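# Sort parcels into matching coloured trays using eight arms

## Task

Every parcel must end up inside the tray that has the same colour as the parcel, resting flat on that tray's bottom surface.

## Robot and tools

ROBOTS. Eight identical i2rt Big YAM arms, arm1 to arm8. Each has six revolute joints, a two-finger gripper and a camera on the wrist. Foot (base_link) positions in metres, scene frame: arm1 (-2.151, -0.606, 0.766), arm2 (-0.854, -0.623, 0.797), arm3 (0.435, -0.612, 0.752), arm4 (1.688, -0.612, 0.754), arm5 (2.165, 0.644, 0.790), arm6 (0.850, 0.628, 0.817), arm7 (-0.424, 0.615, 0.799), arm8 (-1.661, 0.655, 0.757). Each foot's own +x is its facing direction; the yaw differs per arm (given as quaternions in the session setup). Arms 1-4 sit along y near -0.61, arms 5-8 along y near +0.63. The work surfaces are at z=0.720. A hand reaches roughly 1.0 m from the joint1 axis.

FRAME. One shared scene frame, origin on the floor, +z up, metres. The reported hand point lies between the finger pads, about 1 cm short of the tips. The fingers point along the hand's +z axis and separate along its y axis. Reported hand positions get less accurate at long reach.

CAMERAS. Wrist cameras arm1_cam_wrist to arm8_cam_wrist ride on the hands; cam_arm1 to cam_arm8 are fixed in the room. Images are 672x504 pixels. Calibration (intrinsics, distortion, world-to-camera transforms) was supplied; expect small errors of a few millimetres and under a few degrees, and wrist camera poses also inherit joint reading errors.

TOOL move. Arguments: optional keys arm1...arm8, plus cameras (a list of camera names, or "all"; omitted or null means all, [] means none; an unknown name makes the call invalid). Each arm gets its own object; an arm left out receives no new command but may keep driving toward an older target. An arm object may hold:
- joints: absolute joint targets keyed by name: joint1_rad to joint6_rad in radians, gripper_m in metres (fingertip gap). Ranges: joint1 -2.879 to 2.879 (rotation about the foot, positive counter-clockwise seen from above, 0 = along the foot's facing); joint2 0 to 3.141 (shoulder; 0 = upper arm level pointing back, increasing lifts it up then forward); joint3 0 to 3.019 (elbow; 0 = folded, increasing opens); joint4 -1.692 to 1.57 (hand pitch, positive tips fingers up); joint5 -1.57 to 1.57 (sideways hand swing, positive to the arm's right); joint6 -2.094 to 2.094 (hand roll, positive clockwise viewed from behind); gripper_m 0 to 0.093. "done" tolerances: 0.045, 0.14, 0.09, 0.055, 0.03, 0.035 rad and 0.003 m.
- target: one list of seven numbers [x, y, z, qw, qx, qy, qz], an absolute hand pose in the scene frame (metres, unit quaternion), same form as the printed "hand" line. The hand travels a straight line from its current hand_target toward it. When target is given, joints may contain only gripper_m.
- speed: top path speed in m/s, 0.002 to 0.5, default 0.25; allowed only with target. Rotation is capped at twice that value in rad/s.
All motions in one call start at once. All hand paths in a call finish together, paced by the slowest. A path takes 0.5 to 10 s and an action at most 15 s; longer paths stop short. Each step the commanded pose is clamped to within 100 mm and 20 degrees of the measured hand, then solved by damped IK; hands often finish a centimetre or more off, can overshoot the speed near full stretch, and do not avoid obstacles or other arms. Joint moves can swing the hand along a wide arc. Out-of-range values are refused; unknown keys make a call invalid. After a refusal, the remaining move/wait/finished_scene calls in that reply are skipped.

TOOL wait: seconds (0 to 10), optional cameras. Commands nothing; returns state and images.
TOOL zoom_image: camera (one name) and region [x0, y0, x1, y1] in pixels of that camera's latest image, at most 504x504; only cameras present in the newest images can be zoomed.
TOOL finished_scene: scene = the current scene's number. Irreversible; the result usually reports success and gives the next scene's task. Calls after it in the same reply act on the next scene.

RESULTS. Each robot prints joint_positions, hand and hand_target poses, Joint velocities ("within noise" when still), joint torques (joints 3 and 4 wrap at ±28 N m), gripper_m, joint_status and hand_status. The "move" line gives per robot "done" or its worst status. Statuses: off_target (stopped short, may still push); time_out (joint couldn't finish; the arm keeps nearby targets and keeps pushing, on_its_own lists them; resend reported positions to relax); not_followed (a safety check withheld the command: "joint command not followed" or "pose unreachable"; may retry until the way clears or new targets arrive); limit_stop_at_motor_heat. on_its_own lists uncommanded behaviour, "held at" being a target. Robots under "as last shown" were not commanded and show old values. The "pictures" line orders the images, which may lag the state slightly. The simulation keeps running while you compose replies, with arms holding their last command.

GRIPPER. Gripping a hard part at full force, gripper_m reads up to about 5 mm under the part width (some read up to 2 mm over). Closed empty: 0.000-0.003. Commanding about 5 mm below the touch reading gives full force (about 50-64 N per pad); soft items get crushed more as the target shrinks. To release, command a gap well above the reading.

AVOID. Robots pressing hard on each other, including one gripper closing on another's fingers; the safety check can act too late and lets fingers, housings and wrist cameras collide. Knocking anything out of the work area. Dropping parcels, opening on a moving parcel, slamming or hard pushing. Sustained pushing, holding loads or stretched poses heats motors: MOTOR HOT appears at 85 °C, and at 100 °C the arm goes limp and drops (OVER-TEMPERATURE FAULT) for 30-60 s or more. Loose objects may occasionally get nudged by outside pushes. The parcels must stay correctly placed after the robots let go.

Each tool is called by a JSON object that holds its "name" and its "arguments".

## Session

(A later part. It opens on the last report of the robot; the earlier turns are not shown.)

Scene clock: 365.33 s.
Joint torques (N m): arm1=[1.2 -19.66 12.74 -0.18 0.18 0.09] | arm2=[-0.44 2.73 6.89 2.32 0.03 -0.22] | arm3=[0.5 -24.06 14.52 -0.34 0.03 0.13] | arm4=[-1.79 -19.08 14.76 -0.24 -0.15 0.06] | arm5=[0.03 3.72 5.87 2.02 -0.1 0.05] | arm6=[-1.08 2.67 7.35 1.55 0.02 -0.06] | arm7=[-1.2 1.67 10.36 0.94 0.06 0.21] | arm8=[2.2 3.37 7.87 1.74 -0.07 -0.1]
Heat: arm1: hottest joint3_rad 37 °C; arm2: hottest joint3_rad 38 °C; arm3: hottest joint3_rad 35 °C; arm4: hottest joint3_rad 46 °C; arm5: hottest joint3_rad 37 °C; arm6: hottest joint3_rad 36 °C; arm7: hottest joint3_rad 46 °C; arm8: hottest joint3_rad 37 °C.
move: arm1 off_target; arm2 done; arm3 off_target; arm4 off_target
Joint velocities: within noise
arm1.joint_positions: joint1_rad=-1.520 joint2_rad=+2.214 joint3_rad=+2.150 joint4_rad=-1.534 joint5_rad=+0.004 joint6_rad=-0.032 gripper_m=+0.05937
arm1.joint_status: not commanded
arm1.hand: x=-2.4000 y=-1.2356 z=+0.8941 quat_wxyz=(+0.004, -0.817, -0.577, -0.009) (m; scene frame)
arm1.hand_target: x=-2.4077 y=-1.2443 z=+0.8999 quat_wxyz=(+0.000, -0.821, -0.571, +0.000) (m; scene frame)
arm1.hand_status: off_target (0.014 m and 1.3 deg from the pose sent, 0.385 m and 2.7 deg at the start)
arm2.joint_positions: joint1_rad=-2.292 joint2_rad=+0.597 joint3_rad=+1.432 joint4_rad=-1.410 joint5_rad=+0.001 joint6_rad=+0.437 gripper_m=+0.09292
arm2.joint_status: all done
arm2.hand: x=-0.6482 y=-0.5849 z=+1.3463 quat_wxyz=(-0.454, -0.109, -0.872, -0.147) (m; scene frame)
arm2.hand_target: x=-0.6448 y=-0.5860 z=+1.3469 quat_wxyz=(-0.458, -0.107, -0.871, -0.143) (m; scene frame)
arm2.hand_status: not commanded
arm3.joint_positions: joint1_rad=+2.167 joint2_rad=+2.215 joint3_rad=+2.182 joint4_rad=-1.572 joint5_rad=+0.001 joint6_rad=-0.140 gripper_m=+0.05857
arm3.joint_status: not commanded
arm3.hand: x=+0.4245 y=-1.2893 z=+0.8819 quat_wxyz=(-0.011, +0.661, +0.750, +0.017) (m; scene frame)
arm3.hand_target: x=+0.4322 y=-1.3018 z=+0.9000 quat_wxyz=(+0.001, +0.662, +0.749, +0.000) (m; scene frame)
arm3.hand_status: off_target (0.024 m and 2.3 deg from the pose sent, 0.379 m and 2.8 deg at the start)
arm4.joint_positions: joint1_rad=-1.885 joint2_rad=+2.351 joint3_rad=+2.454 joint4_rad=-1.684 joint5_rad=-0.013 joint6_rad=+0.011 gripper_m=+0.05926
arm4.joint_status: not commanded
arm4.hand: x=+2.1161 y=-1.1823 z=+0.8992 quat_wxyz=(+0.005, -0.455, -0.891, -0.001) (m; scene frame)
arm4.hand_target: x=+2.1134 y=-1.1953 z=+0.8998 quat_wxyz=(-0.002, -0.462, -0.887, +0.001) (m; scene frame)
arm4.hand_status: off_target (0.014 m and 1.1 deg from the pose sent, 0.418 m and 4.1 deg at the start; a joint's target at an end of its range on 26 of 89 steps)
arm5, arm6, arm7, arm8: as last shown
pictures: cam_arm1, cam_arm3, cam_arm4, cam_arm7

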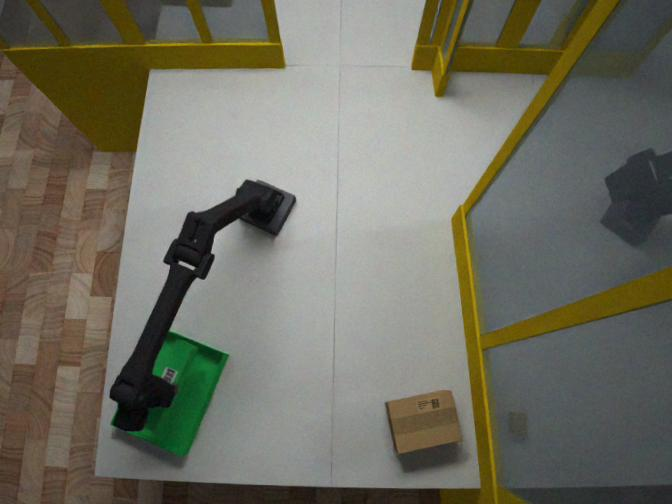

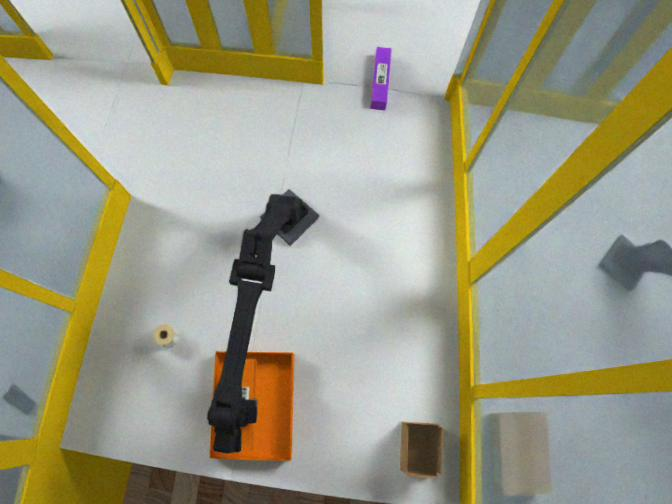

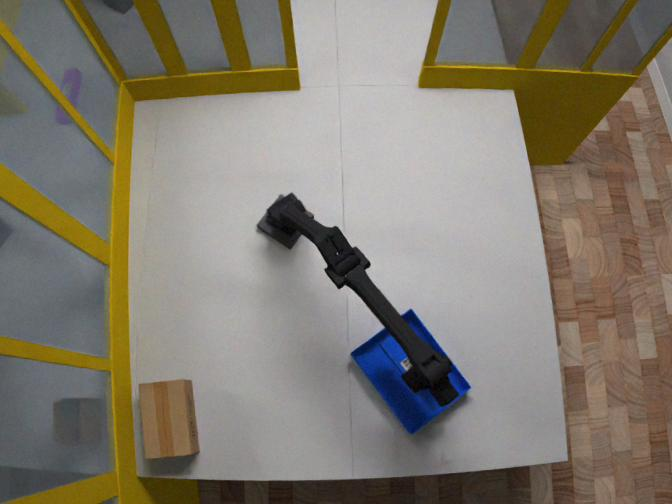

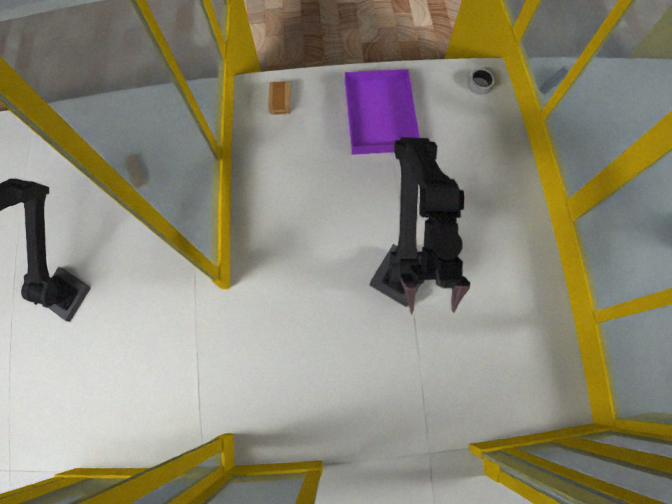

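{"name": "move", "arguments": {"arm1": {"target":[-2.406,-1.239,0.757,0,0.8206,0.5714,0],"speed":0.14}, "arm4": {"target":[2.111,-1.191,0.757,0,0.4617,0.8870,0],"speed":0.14}, "arm3": {"target":[0.451,-1.296,0.757,0,0.6626,0.7490,0],"speed":0.14}, "cameras": []}}

{"name": "move", "arguments": {"arm1": {"target":[-2.406,-1.239,0.747,0,0.8206,0.5714,0],"speed":0.08}, "arm4": {"target":[2.111,-1.191,0.747,0,0.4617,0.8870,0],"speed":0.08}, "arm3": {"target":[0.451,-1.296,0.747,0,0.6626,0.7490,0],"speed":0.08}, "cameras": ["cam_arm3"]}}

Scene clock: 388.27 s.
Joint torques (N m): arm1=[1.08 -19.66 7.94 0.9 0.17 0.06] | arm2=[-0.38 2.73 6.89 2.32 0.03 -0.22] | arm3=[0.62 -24.47 9.2 0.62 0.02 0.13] | arm4=[-1.44 -19.14 9.89 0.8 -0.15 0.09] | arm5=[-0.44 3.19 6.01 2.04 -0.06 0.07] | arm6=[-1.08 2.78 7.36 1.58 0.02 -0.06] | arm7=[-1.03 1.79 10.37 0.98 0.05 0.22] | arm8=[1.9 3.31 7.77 1.74 -0.07 -0.09]
Heat: arm1: hottest joint3_rad 38 °C; arm2: hottest joint3_rad 37 °C; arm3: hottest joint3_rad 37 °C; arm4: hottest joint3_rad 46 °C; arm5: hottest joint3_rad 36 °C; arm6: hottest joint3_rad 35 °C; arm7: hottest joint3_rad 46 °C; arm8: hottest joint3_rad 36 °C.
move: arm1 off_target; arm3 off_target; arm4 off_target
Joint velocities: within noise
arm1.joint_positions: joint1_rad=-1.520 joint2_rad=+2.284 joint3_rad=+1.951 joint4_rad=-1.231 joint5_rad=+0.004 joint6_rad=-0.032 gripper_m=+0.05937
arm1.joint_status: not commanded
arm1.hand: x=-2.4017 y=-1.2420 z=+0.7730 quat_wxyz=(-0.005, -0.817, -0.577, +0.005) (m; scene frame)
arm1.hand_target: x=-2.4058 y=-1.2387 z=+0.7572 quat_wxyz=(+0.000, -0.821, -0.571, +0.000) (m; scene frame)
arm1.hand_status: off_target (0.017 m and 1.1 deg from the pose sent, 0.137 m and 1.3 deg at the start)
arm2, arm5, arm6, arm7, arm8: as last shown
arm3.joint_positions: joint1_rad=+2.191 joint2_rad=+2.276 joint3_rad=+1.957 joint4_rad=-1.263 joint5_rad=+0.002 joint6_rad=-0.114 gripper_m=+0.05857
arm3.joint_status: not commanded
arm3.hand: x=+0.4413 y=-1.2908 z=+0.7569 quat_wxyz=(-0.004, +0.662, +0.749, +0.008) (m; scene frame)
arm3.hand_target: x=+0.4510 y=-1.2958 z=+0.7569 quat_wxyz=(+0.000, +0.663, +0.749, +0.000) (m; scene frame)
arm3.hand_status: off_target (0.011 m and 1.0 deg from the pose sent, 0.128 m and 2.3 deg at the start)
arm4.joint_positions: joint1_rad=-1.885 joint2_rad=+2.366 joint3_rad=+2.161 joint4_rad=-1.349 joint5_rad=-0.013 joint6_rad=+0.011 gripper_m=+0.05926
arm4.joint_status: not commanded
arm4.hand: x=+2.1172 y=-1.1868 z=+0.7776 quat_wxyz=(-0.007, -0.454, -0.891, +0.005) (m; scene frame)
arm4.hand_target: x=+2.1106 y=-1.1905 z=+0.7571 quat_wxyz=(+0.000, -0.462, -0.887, +0.000) (m; scene frame)
arm4.hand_status: off_target (0.022 m and 1.4 deg from the pose sent, 0.143 m and 1.1 deg at the start)
pictures: none
No camera images: "cameras" was empty.

Scene clock: 389.23 s.
Joint torques (N m): arm1=[0.79 -19.19 7.09 1.2 0.15 0.06] | arm2=[-0.44 2.73 6.87 2.32 0.03 -0.22] | arm3=[0.73 -23.77 8.38 1.07 0.03 0.13] | arm4=[-1.44 -18.67 9.07 1.16 -0.15 0.1] | arm5=[-0.03 3.84 5.91 2.15 -0.07 0.03] | arm6=[-1.08 2.73 7.35 1.57 0.01 -0.06] | arm7=[-1.03 1.55 10.33 0.95 0.04 0.22] | arm8=[2.2 3.37 7.83 1.65 -0.07 -0.07]
Heat: arm1: hottest joint3_rad 38 °C; arm2: hottest joint3_rad 37 °C; arm3: hottest joint3_rad 37 °C; arm4: hottest joint3_rad 46 °C; arm5: hottest joint3_rad 36 °C; arm6: hottest joint3_rad 35 °C; arm7: hottest joint3_rad 46 °C; arm8: hottest joint3_rad 36 °C.
move: arm1 off_target; arm3 off_target; arm4 off_target
Joint velocities: within noise
arm1.joint_positions: joint1_rad=-1.520 joint2_rad=+2.284 joint3_rad=+1.951 joint4_rad=-1.222 joint5_rad=+0.004 joint6_rad=-0.032 gripper_m=+0.05937
arm1.joint_status: not commanded
arm1.hand: x=-2.4025 y=-1.2440 z=+0.7730 quat_wxyz=(-0.008, -0.817, -0.577, +0.009) (m; scene frame)
arm1.hand_target: x=-2.4056 y=-1.2383 z=+0.7476 quat_wxyz=(+0.000, -0.821, -0.571, +0.000) (m; scene frame)
arm1.hand_status: off_target (0.027 m and 1.5 deg from the pose sent, 0.026 m and 1.1 deg at the start)
arm2, arm6, arm7: as last shown
arm3.joint_positions: joint1_rad=+2.191 joint2_rad=+2.276 joint3_rad=+1.957 joint4_rad=-1.257 joint5_rad=+0.002 joint6_rad=-0.114 gripper_m=+0.05857
arm3.joint_status: not commanded
arm3.hand: x=+0.4413 y=-1.2921 z=+0.7567 quat_wxyz=(-0.002, +0.662, +0.749, +0.005) (m; scene frame)
arm3.hand_target: x=+0.4510 y=-1.2957 z=+0.7471 quat_wxyz=(+0.000, +0.663, +0.749, +0.000) (m; scene frame)
arm3.hand_status: off_target (0.014 m and 0.7 deg from the pose sent, 0.015 m and 1.0 deg at the start)
arm4.joint_positions: joint1_rad=-1.885 joint2_rad=+2.366 joint3_rad=+2.158 joint4_rad=-1.336 joint5_rad=-0.013 joint6_rad=+0.011 gripper_m=+0.05926
arm4.joint_status: not commanded
arm4.hand: x=+2.1184 y=-1.1884 z=+0.7765 quat_wxyz=(-0.012, -0.454, -0.891, +0.007) (m; scene frame)
arm4.hand_target: x=+2.1105 y=-1.1901 z=+0.7475 quat_wxyz=(+0.000, -0.462, -0.887, +0.000) (m; scene frame)
arm4.hand_status: off_target (0.030 m and 1.8 deg from the pose sent, 0.032 m and 1.4 deg at the start)
arm5.joint_positions: joint1_rad=+1.575 joint2_rad=+0.596 joint3_rad=+1.426 joint4_rad=-1.413 joint5_rad=+0.000 joint6_rad=-0.257 gripper_m=+0.09288
arm5.joint_status: not commanded
arm5.hand: x=+2.1090 y=+0.4382 z=+1.3349 quat_wxyz=(+0.238, +0.624, +0.623, -0.407) (m; scene frame)
arm5.hand_target: x=+2.1093 y=+0.4351 z=+1.3383 quat_wxyz=(+0.243, +0.622, +0.621, -0.410) (m; scene frame)
arm5.hand_status: not commanded
arm8.joint_positions: joint1_rad=+0.321 joint2_rad=+0.600 joint3_rad=+1.434 joint4_rad=-1.412 joint5_rad=+0.000 joint6_rad=-0.274 gripper_m=+0.09293
arm8.joint_status: not commanded
arm8.hand: x=-1.7204 y=+0.4542 z=+1.3069 quat_wxyz=(-0.232, -0.625, -0.618, +0.417) (m; scene frame)
arm8.hand_target: x=-1.7206 y=+0.4519 z=+1.3072 quat_wxyz=(-0.232, -0.620, -0.620, +0.421) (m; scene frame)
arm8.hand_status: not commanded
pictures: cam_arm3

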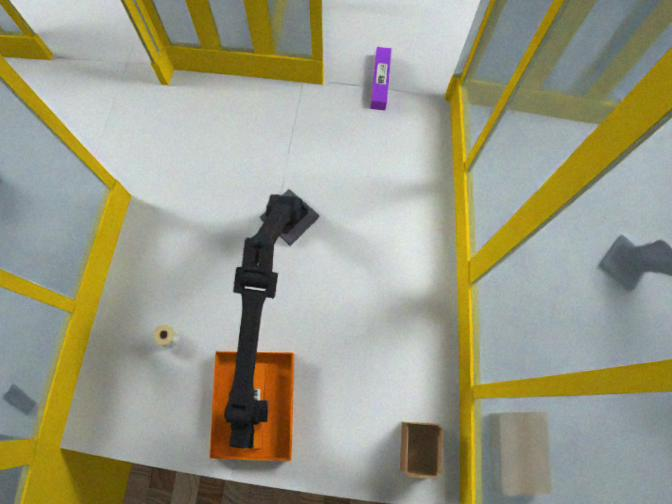

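{"name": "move", "arguments": {"arm1": {"joints":{"gripper_m":0.093}}, "arm4": {"joints":{"gripper_m":0.093}}, "arm3": {"joints":{"gripper_m":0.093}}, "cameras": []}}

{"name": "move", "arguments": {"arm1": {"target":[-2.406,-1.239,0.95,0,0.8206,0.5714,0],"speed":0.25}, "arm4": {"target":[2.111,-1.191,0.95,0,0.4617,0.8870,0],"speed":0.25}, "arm3": {"target":[0.451,-1.296,0.95,0,0.6626,0.7490,0],"speed":0.25}, "cameras": ["arm1_cam_wrist","arm4_cam_wrist","arm3_cam_wrist"]}}

{"name": "move", "arguments": {"arm1": {"joints":{"joint2_rad":0.6,"joint3_rad":1.43,"joint4_rad":-1.4}}, "arm4": {"joints":{"joint2_rad":0.6,"joint3_rad":1.43,"joint4_rad":-1.4}}, "arm3": {"joints":{"joint2_rad":0.6,"joint3_rad":1.43,"joint4_rad":-1.4}}, "cameras": []}}

{"name": "move", "arguments": {"arm3": {"joints":{"joint1_rad":-1.368,"joint6_rad":-0.408}}, "cameras": []}}

{"name": "move", "arguments": {"arm3": {"target":[0.712,0.013,0.91,0,-0.7071,0.7071,0],"speed":0.35}, "cameras": ["arm3_cam_wrist","cam_arm1","cam_arm3","cam_arm4"]}}

Scene clock: 403.57 s.
Joint torques (N m): arm1=[1.2 -19.72 7.12 0.84 0.17 0.05] | arm2=[-0.44 2.73 6.89 2.32 0.03 -0.22] | arm3=[0.85 -23.82 8.7 0.62 0.03 0.13] | arm4=[-1.44 -18.67 9.39 0.81 -0.15 0.1] | arm5=[0.15 3.49 6.01 2.11 -0.08 0] | arm6=[-1.03 2.73 7.34 1.57 0.01 -0.05] | arm7=[-1.2 1.55 10.33 0.96 0.04 0.22] | arm8=[2.08 3.43 7.83 1.69 -0.07 -0.08]
Heat: arm1: hottest joint3_rad 38 °C; arm2: hottest joint3_rad 36 °C; arm3: hottest joint2_rad 37 °C; arm4: hottest joint3_rad 47 °C; arm5: hottest joint3_rad 36 °C; arm6: hottest joint3_rad 35 °C; arm7: hottest joint3_rad 46 °C; arm8: hottest joint3_rad 35 °C.
move: arm1 done; arm3 done; arm4 done
Joint velocities: within noise
arm1.joint_positions: joint1_rad=-1.520 joint2_rad=+2.288 joint3_rad=+1.951 joint4_rad=-1.213 joint5_rad=+0.004 joint6_rad=-0.032 gripper_m=+0.09279
arm1.joint_status: all done
arm1.hand: x=-2.4031 y=-1.2456 z=+0.7705 quat_wxyz=(-0.009, -0.817, -0.577, +0.011) (m; scene frame)
arm1.hand_target: x=-2.4056 y=-1.2382 z=+0.7475 quat_wxyz=(+0.000, -0.821, -0.571, +0.000) (m; scene frame)
arm1.hand_status: not commanded
arm2, arm5, arm6, arm7, arm8: as last shown
arm3.joint_positions: joint1_rad=+2.191 joint2_rad=+2.276 joint3_rad=+1.953 joint4_rad=-1.244 joint5_rad=+0.002 joint6_rad=-0.113 gripper_m=+0.09286
arm3.joint_status: all done
arm3.hand: x=+0.4414 y=-1.2938 z=+0.7553 quat_wxyz=(+0.001, +0.662, +0.749, +0.002) (m; scene frame)
arm3.hand_target: x=+0.4510 y=-1.2956 z=+0.7471 quat_wxyz=(+0.000, +0.663, +0.749, +0.000) (m; scene frame)
arm3.hand_status: not commanded
arm4.joint_positions: joint1_rad=-1.885 joint2_rad=+2.366 joint3_rad=+2.154 joint4_rad=-1.328 joint5_rad=-0.013 joint6_rad=+0.011 gripper_m=+0.09281
arm4.joint_status: all done
arm4.hand: x=+2.1188 y=-1.1890 z=+0.7751 quat_wxyz=(-0.014, -0.454, -0.891, +0.008) (m; scene frame)
arm4.hand_target: x=+2.1104 y=-1.1900 z=+0.7476 quat_wxyz=(+0.000, -0.462, -0.887, +0.000) (m; scene frame)
arm4.hand_status: not commanded
pictures: none
No camera images: "cameras" was empty.

Scene clock: 405.50 s.
Joint torques (N m): arm1=[0.73 -19.02 12.78 -0.09 0.18 0.06] | arm2=[-0.44 2.73 6.87 2.32 0.03 -0.22] | arm3=[0.73 -24.12 14.27 -0.32 0 0.12] | arm4=[-1.85 -19.31 13.94 -0.12 -0.15 0.06] | arm5=[-0.5 3.66 5.87 2.04 -0.07 0.02] | arm6=[-1.14 2.73 7.35 1.57 0.02 -0.06] | arm7=[-1.03 1.67 10.33 0.96 0.04 0.23] | arm8=[2.02 3.43 7.87 1.66 -0.06 -0.07]
Heat: arm1: hottest joint3_rad 38 °C; arm2: hottest joint3_rad 36 °C; arm3: hottest joint2_rad 38 °C; arm4: hottest joint3_rad 47 °C; arm5: hottest joint3_rad 36 °C; arm6: hottest joint3_rad 35 °C; arm7: hottest joint3_rad 46 °C; arm8: hottest joint3_rad 35 °C.
move: arm1 off_target; arm3 off_target; arm4 off_target
Joint velocities: within noise
arm1.joint_positions: joint1_rad=-1.520 joint2_rad=+2.194 joint3_rad=+2.250 joint4_rad=-1.651 joint5_rad=+0.004 joint6_rad=-0.032 gripper_m=+0.09289
arm1.joint_status: not commanded
arm1.hand: x=-2.3986 y=-1.2309 z=+0.9456 quat_wxyz=(+0.003, -0.817, -0.577, -0.007) (m; scene frame)
arm1.hand_target: x=-2.4058 y=-1.2385 z=+0.9500 quat_wxyz=(-0.001, -0.821, -0.571, +0.001) (m; scene frame)
arm1.hand_status: off_target (0.012 m and 1.2 deg from the pose sent, 0.180 m and 1.8 deg at the start)
arm2, arm5, arm7, arm8: as last shown
arm3.joint_positions: joint1_rad=+2.192 joint2_rad=+2.192 joint3_rad=+2.270 joint4_rad=-1.672 joint5_rad=+0.002 joint6_rad=-0.112 gripper_m=+0.09297
arm3.joint_status: not commanded
arm3.hand: x=+0.4408 y=-1.2854 z=+0.9302 quat_wxyz=(-0.008, +0.662, +0.749, +0.012) (m; scene frame)
arm3.hand_target: x=+0.4510 y=-1.2946 z=+0.9499 quat_wxyz=(+0.005, +0.663, +0.749, -0.005) (m; scene frame)
arm3.hand_status: off_target (0.025 m and 1.7 deg from the pose sent, 0.195 m and 0.3 deg at the start; pose on its path clipped on 14 of 58 steps; a joint's target at an end of its range on 24 of 58 steps)
arm4.joint_positions: joint1_rad=-1.885 joint2_rad=+2.283 joint3_rad=+2.449 joint4_rad=-1.684 joint5_rad=-0.013 joint6_rad=+0.011 gripper_m=+0.09292
arm4.joint_status: not commanded
arm4.hand: x=+2.1147 y=-1.1791 z=+0.9443 quat_wxyz=(-0.023, -0.454, -0.891, +0.013) (m; scene frame)
arm4.hand_target: x=+2.1103 y=-1.1902 z=+0.9494 quat_wxyz=(-0.031, -0.461, -0.887, +0.016) (m; scene frame)
arm4.hand_status: off_target (0.014 m and 3.2 deg from the pose sent, 0.175 m and 2.0 deg at the start; a joint's target at an end of its range on 35 of 58 steps)
arm6.joint_positions: joint1_rad=-1.179 joint2_rad=+0.602 joint3_rad=+1.427 joint4_rad=-1.405 joint5_rad=+0.000 joint6_rad=-0.234 gripper_m=+0.09289
arm6.joint_status: not commanded
arm6.hand: x=+0.8022 y=+0.4207 z=+1.3640 quat_wxyz=(-0.251, -0.620, -0.624, +0.404) (m; scene frame)
arm6.hand_target: x=+0.8011 y=+0.4216 z=+1.3667 quat_wxyz=(-0.252, -0.620, -0.620, +0.408) (m; scene frame)
arm6.hand_status: not commanded
pictures: arm1_cam_wrist, arm3_cam_wrist, arm4_cam_wrist
camera_calibration:
arm1_cam_wrist: T_world_to_cam=[[-0.936792, 0.349804, -0.00762745, -1.80816], [0.27899, 0.759949, 0.587062, 1.05413], [0.211153, 0.547827, -0.809506, 2.07282], [0, 0, 0, 1]] pos_world=[-2.42564, -1.30413, 1.04533]
arm3_cam_wrist: T_world_to_cam=[[-0.993077, -0.11744, 0.00240099, 0.283396], [-0.0920421, 0.790682, 0.605268, 0.499699], [-0.0729814, 0.600857, -0.796018, 1.66904], [0, 0, 0, 1]] pos_world=[0.449236, -1.36467, 1.02545]
arm4_cam_wrist: T_world_to_cam=[[-0.801353, -0.59803, 0.0138928, 0.973816], [-0.498554, 0.68053, 0.536956, 1.35436], [-0.330571, 0.423365, -0.843496, 2.11963], [0, 0, 0, 1]] pos_world=[2.15628, -1.23669, 1.04713]

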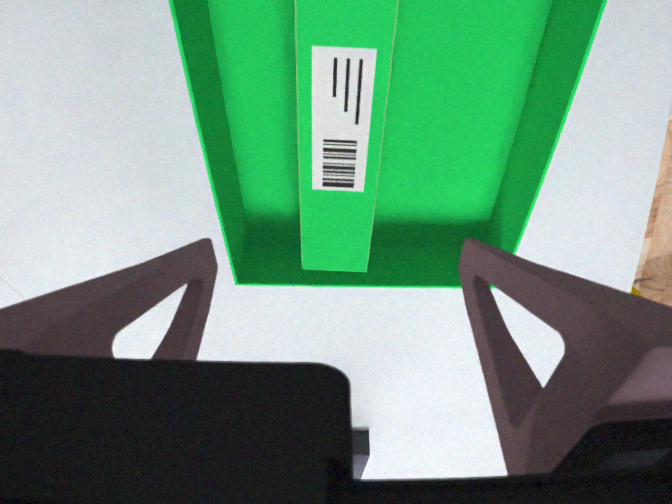

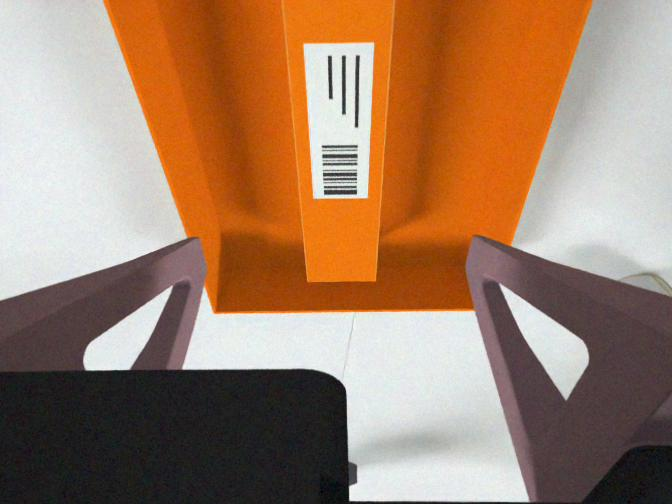

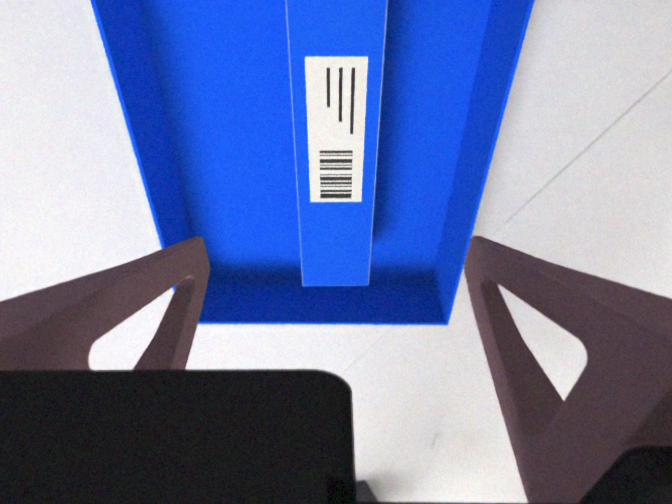

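Scene clock: 407.67 s.
Joint torques (N m): arm1=[0.73 3.84 6.53 2.13 0.17 0.08] | arm2=[-0.38 2.73 6.89 2.33 0.03 -0.22] | arm3=[0.67 1.14 7.69 1.87 0.02 0.13] | arm4=[-0.67 2.73 7.87 2.29 -0.15 0.06] | arm5=[-0.26 4.13 5.93 2.03 -0.07 0.01] | arm6=[-1.08 2.73 7.35 1.58 0.02 -0.06] | arm7=[-1.14 1.73 10.3 0.92 0.04 0.22] | arm8=[2.08 3.19 7.84 1.73 -0.05 -0.08]
Heat: arm1: hottest joint3_rad 38 °C; arm2: hottest joint3_rad 36 °C; arm3: hottest joint2_rad 37 °C; arm4: hottest joint3_rad 47 °C; arm5: hottest joint3_rad 36 °C; arm6: hottest joint3_rad 35 °C; arm7: hottest joint3_rad 46 °C; arm8: hottest joint3_rad 35 °C.
move: arm1 done; arm3 done; arm4 done
Joint velocities: within noise
arm1.joint_positions: joint1_rad=-1.520 joint2_rad=+0.598 joint3_rad=+1.439 joint4_rad=-1.413 joint5_rad=+0.004 joint6_rad=-0.032 gripper_m=+0.09289
arm1.joint_status: all done
arm1.hand: x=-2.2302 y=-0.7940 z=+1.3189 quat_wxyz=(-0.267, -0.717, -0.503, +0.402) (m; scene frame)
arm1.hand_target: x=-2.2331 y=-0.7973 z=+1.3171 quat_wxyz=(-0.267, -0.720, -0.498, +0.403) (m; scene frame)
arm1.hand_status: not commanded
arm2, arm5, arm6, arm7, arm8: as last shown
arm3.joint_positions: joint1_rad=+2.192 joint2_rad=+0.600 joint3_rad=+1.429 joint4_rad=-1.415 joint5_rad=+0.002 joint6_rad=-0.111 gripper_m=+0.09297
arm3.joint_status: all done
arm3.hand: x=+0.4338 y=-0.8255 z=+1.2965 quat_wxyz=(+0.317, +0.586, +0.660, -0.348) (m; scene frame)
arm3.hand_target: x=+0.4365 y=-0.8275 z=+1.2998 quat_wxyz=(+0.326, +0.584, +0.657, -0.349) (m; scene frame)
arm3.hand_status: not commanded
arm4.joint_positions: joint1_rad=-1.885 joint2_rad=+0.602 joint3_rad=+1.437 joint4_rad=-1.412 joint5_rad=-0.013 joint6_rad=+0.011 gripper_m=+0.09292
arm4.joint_status: all done
arm4.hand: x=+1.8211 y=-0.7741 z=+1.3038 quat_wxyz=(-0.427, -0.393, -0.786, +0.213) (m; scene frame)
arm4.hand_target: x=+1.8200 y=-0.7772 z=+1.3034 quat_wxyz=(-0.429, -0.399, -0.781, +0.216) (m; scene frame)
arm4.hand_status: not commanded
pictures: none
No camera images: "cameras" was empty.

Scene clock: 410.37 s.
Joint torques (N m): arm1=[0.97 3.84 6.54 2.26 0.17 0.07] | arm2=[-0.44 2.73 6.89 2.32 0.03 -0.22] | arm3=[-1.73 1.32 7.62 1.85 -0.04 -0.19] | arm4=[-1.32 2.73 7.87 2.28 -0.14 0.06] | arm5=[-0.44 3.96 5.94 1.94 -0.1 0.01] | arm6=[-1.03 2.78 7.34 1.57 0.01 -0.06] | arm7=[-1.14 1.73 10.37 0.95 0.04 0.23] | arm8=[2.26 3.19 7.77 1.72 -0.07 -0.06]
Heat: arm1: hottest joint3_rad 38 °C; arm2: hottest joint3_rad 36 °C; arm3: hottest joint2_rad 37 °C; arm4: hottest joint3_rad 46 °C; arm5: hottest joint3_rad 36 °C; arm6: hottest joint3_rad 35 °C; arm7: hottest joint3_rad 46 °C; arm8: hottest joint3_rad 35 °C.
move: arm3 done
Joint velocities: within noise
arm1, arm2, arm4, arm5, arm6, arm7, arm8: as last shown
arm3.joint_positions: joint1_rad=-1.353 joint2_rad=+0.600 joint3_rad=+1.429 joint4_rad=-1.415 joint5_rad=+0.003 joint6_rad=-0.392 gripper_m=+0.09303
arm3.joint_status: all done
arm3.hand: x=+0.5138 y=-0.4208 z=+1.2993 quat_wxyz=(-0.441, +0.621, -0.622, -0.180) (m; scene frame)
arm3.hand_target: x=+0.5177 y=-0.4204 z=+1.3026 quat_wxyz=(-0.450, +0.619, -0.619, -0.175) (m; scene frame)
arm3.hand_status: not commanded
pictures: none
No camera images: "cameras" was empty.

Scene clock: 413.40 s.
Joint torques (N m): arm1=[1.2 3.6 6.48 2.26 0.18 0.08] | arm2=[-0.44 2.78 6.89 2.32 0.03 -0.22] | arm3=[-1.9 -23.59 14.31 -0.31 -0.2 -0.21] | arm4=[-1.32 2.73 7.87 2.28 -0.15 0.06] | arm5=[-0.73 3.72 6 2.02 -0.08 0.02] | arm6=[-1.08 2.73 7.35 1.57 0.02 -0.06] | arm7=[-1.14 1.55 10.33 0.91 0.04 0.21] | arm8=[2.2 3.43 7.84 1.69 -0.06 -0.1]
Heat: arm1: hottest joint3_rad 37 °C; arm2: hottest joint3_rad 36 °C; arm3: hottest joint2_rad 36 °C; arm4: hottest joint3_rad 46 °C; arm5: hottest joint3_rad 36 °C; arm6: hottest joint3_rad 35 °C; arm7: hottest joint3_rad 46 °C; arm8: hottest joint3_rad 35 °C.
move: arm3 off_target
Joint velocities: within noise
arm1, arm2, arm4, arm5, arm6, arm8: as last shown
arm3.joint_positions: joint1_rad=-1.363 joint2_rad=+2.203 joint3_rad=+2.169 joint4_rad=-1.580 joint5_rad=-0.001 joint6_rad=-0.402 gripper_m=+0.09303
arm3.joint_status: not commanded
arm3.hand: x=+0.6980 y=+0.0050 z=+0.8938 quat_wxyz=(+0.016, +0.707, -0.707, +0.008) (m; scene frame)
arm3.hand_target: x=+0.7116 y=+0.0119 z=+0.9099 quat_wxyz=(-0.001, +0.707, -0.707, +0.000) (m; scene frame)
arm3.hand_status: off_target (0.023 m and 2.1 deg from the pose sent, 0.616 m and 56.9 deg at the start)
arm7.joint_positions: joint1_rad=-1.014 joint2_rad=+0.535 joint3_rad=+1.368 joint4_rad=-1.389 joint5_rad=-0.003 joint6_rad=-0.101 gripper_m=+0.09396
arm7.joint_status: not commanded
arm7.hand: x=-0.4396 y=+0.4176 z=+1.3333 quat_wxyz=(-0.311, -0.612, -0.625, +0.372) (m; scene frame)
arm7.hand_target: x=-0.4414 y=+0.4226 z=+1.3408 quat_wxyz=(-0.313, -0.617, -0.617, +0.376) (m; scene frame)
arm7.hand_status: not commanded
pictures: arm3_cam_wrist, cam_arm1, cam_arm3, cam_arm4
camera_calibration:
arm3_cam_wrist: T_world_to_cam=[[0.999979, -0.00597992, -0.00235859, -0.696989], [-0.00330223, -0.792664, 0.609649, -0.532862], [-0.00551523, -0.609629, -0.792668, 0.839355], [0, 0, 0, 1]] pos_world=[0.699844, 0.0851462, 0.988545]

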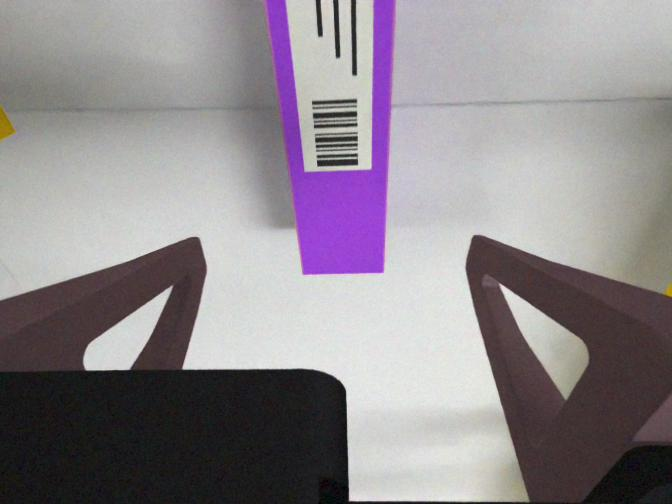

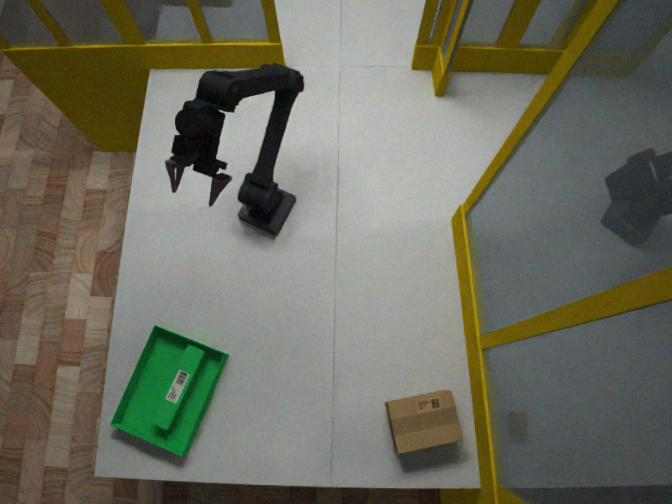

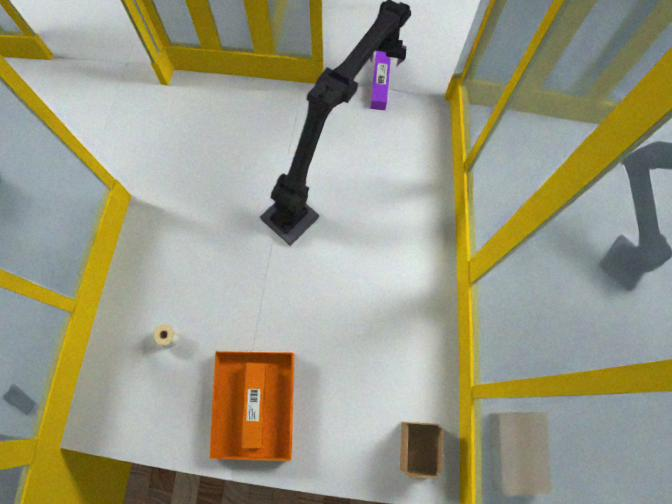

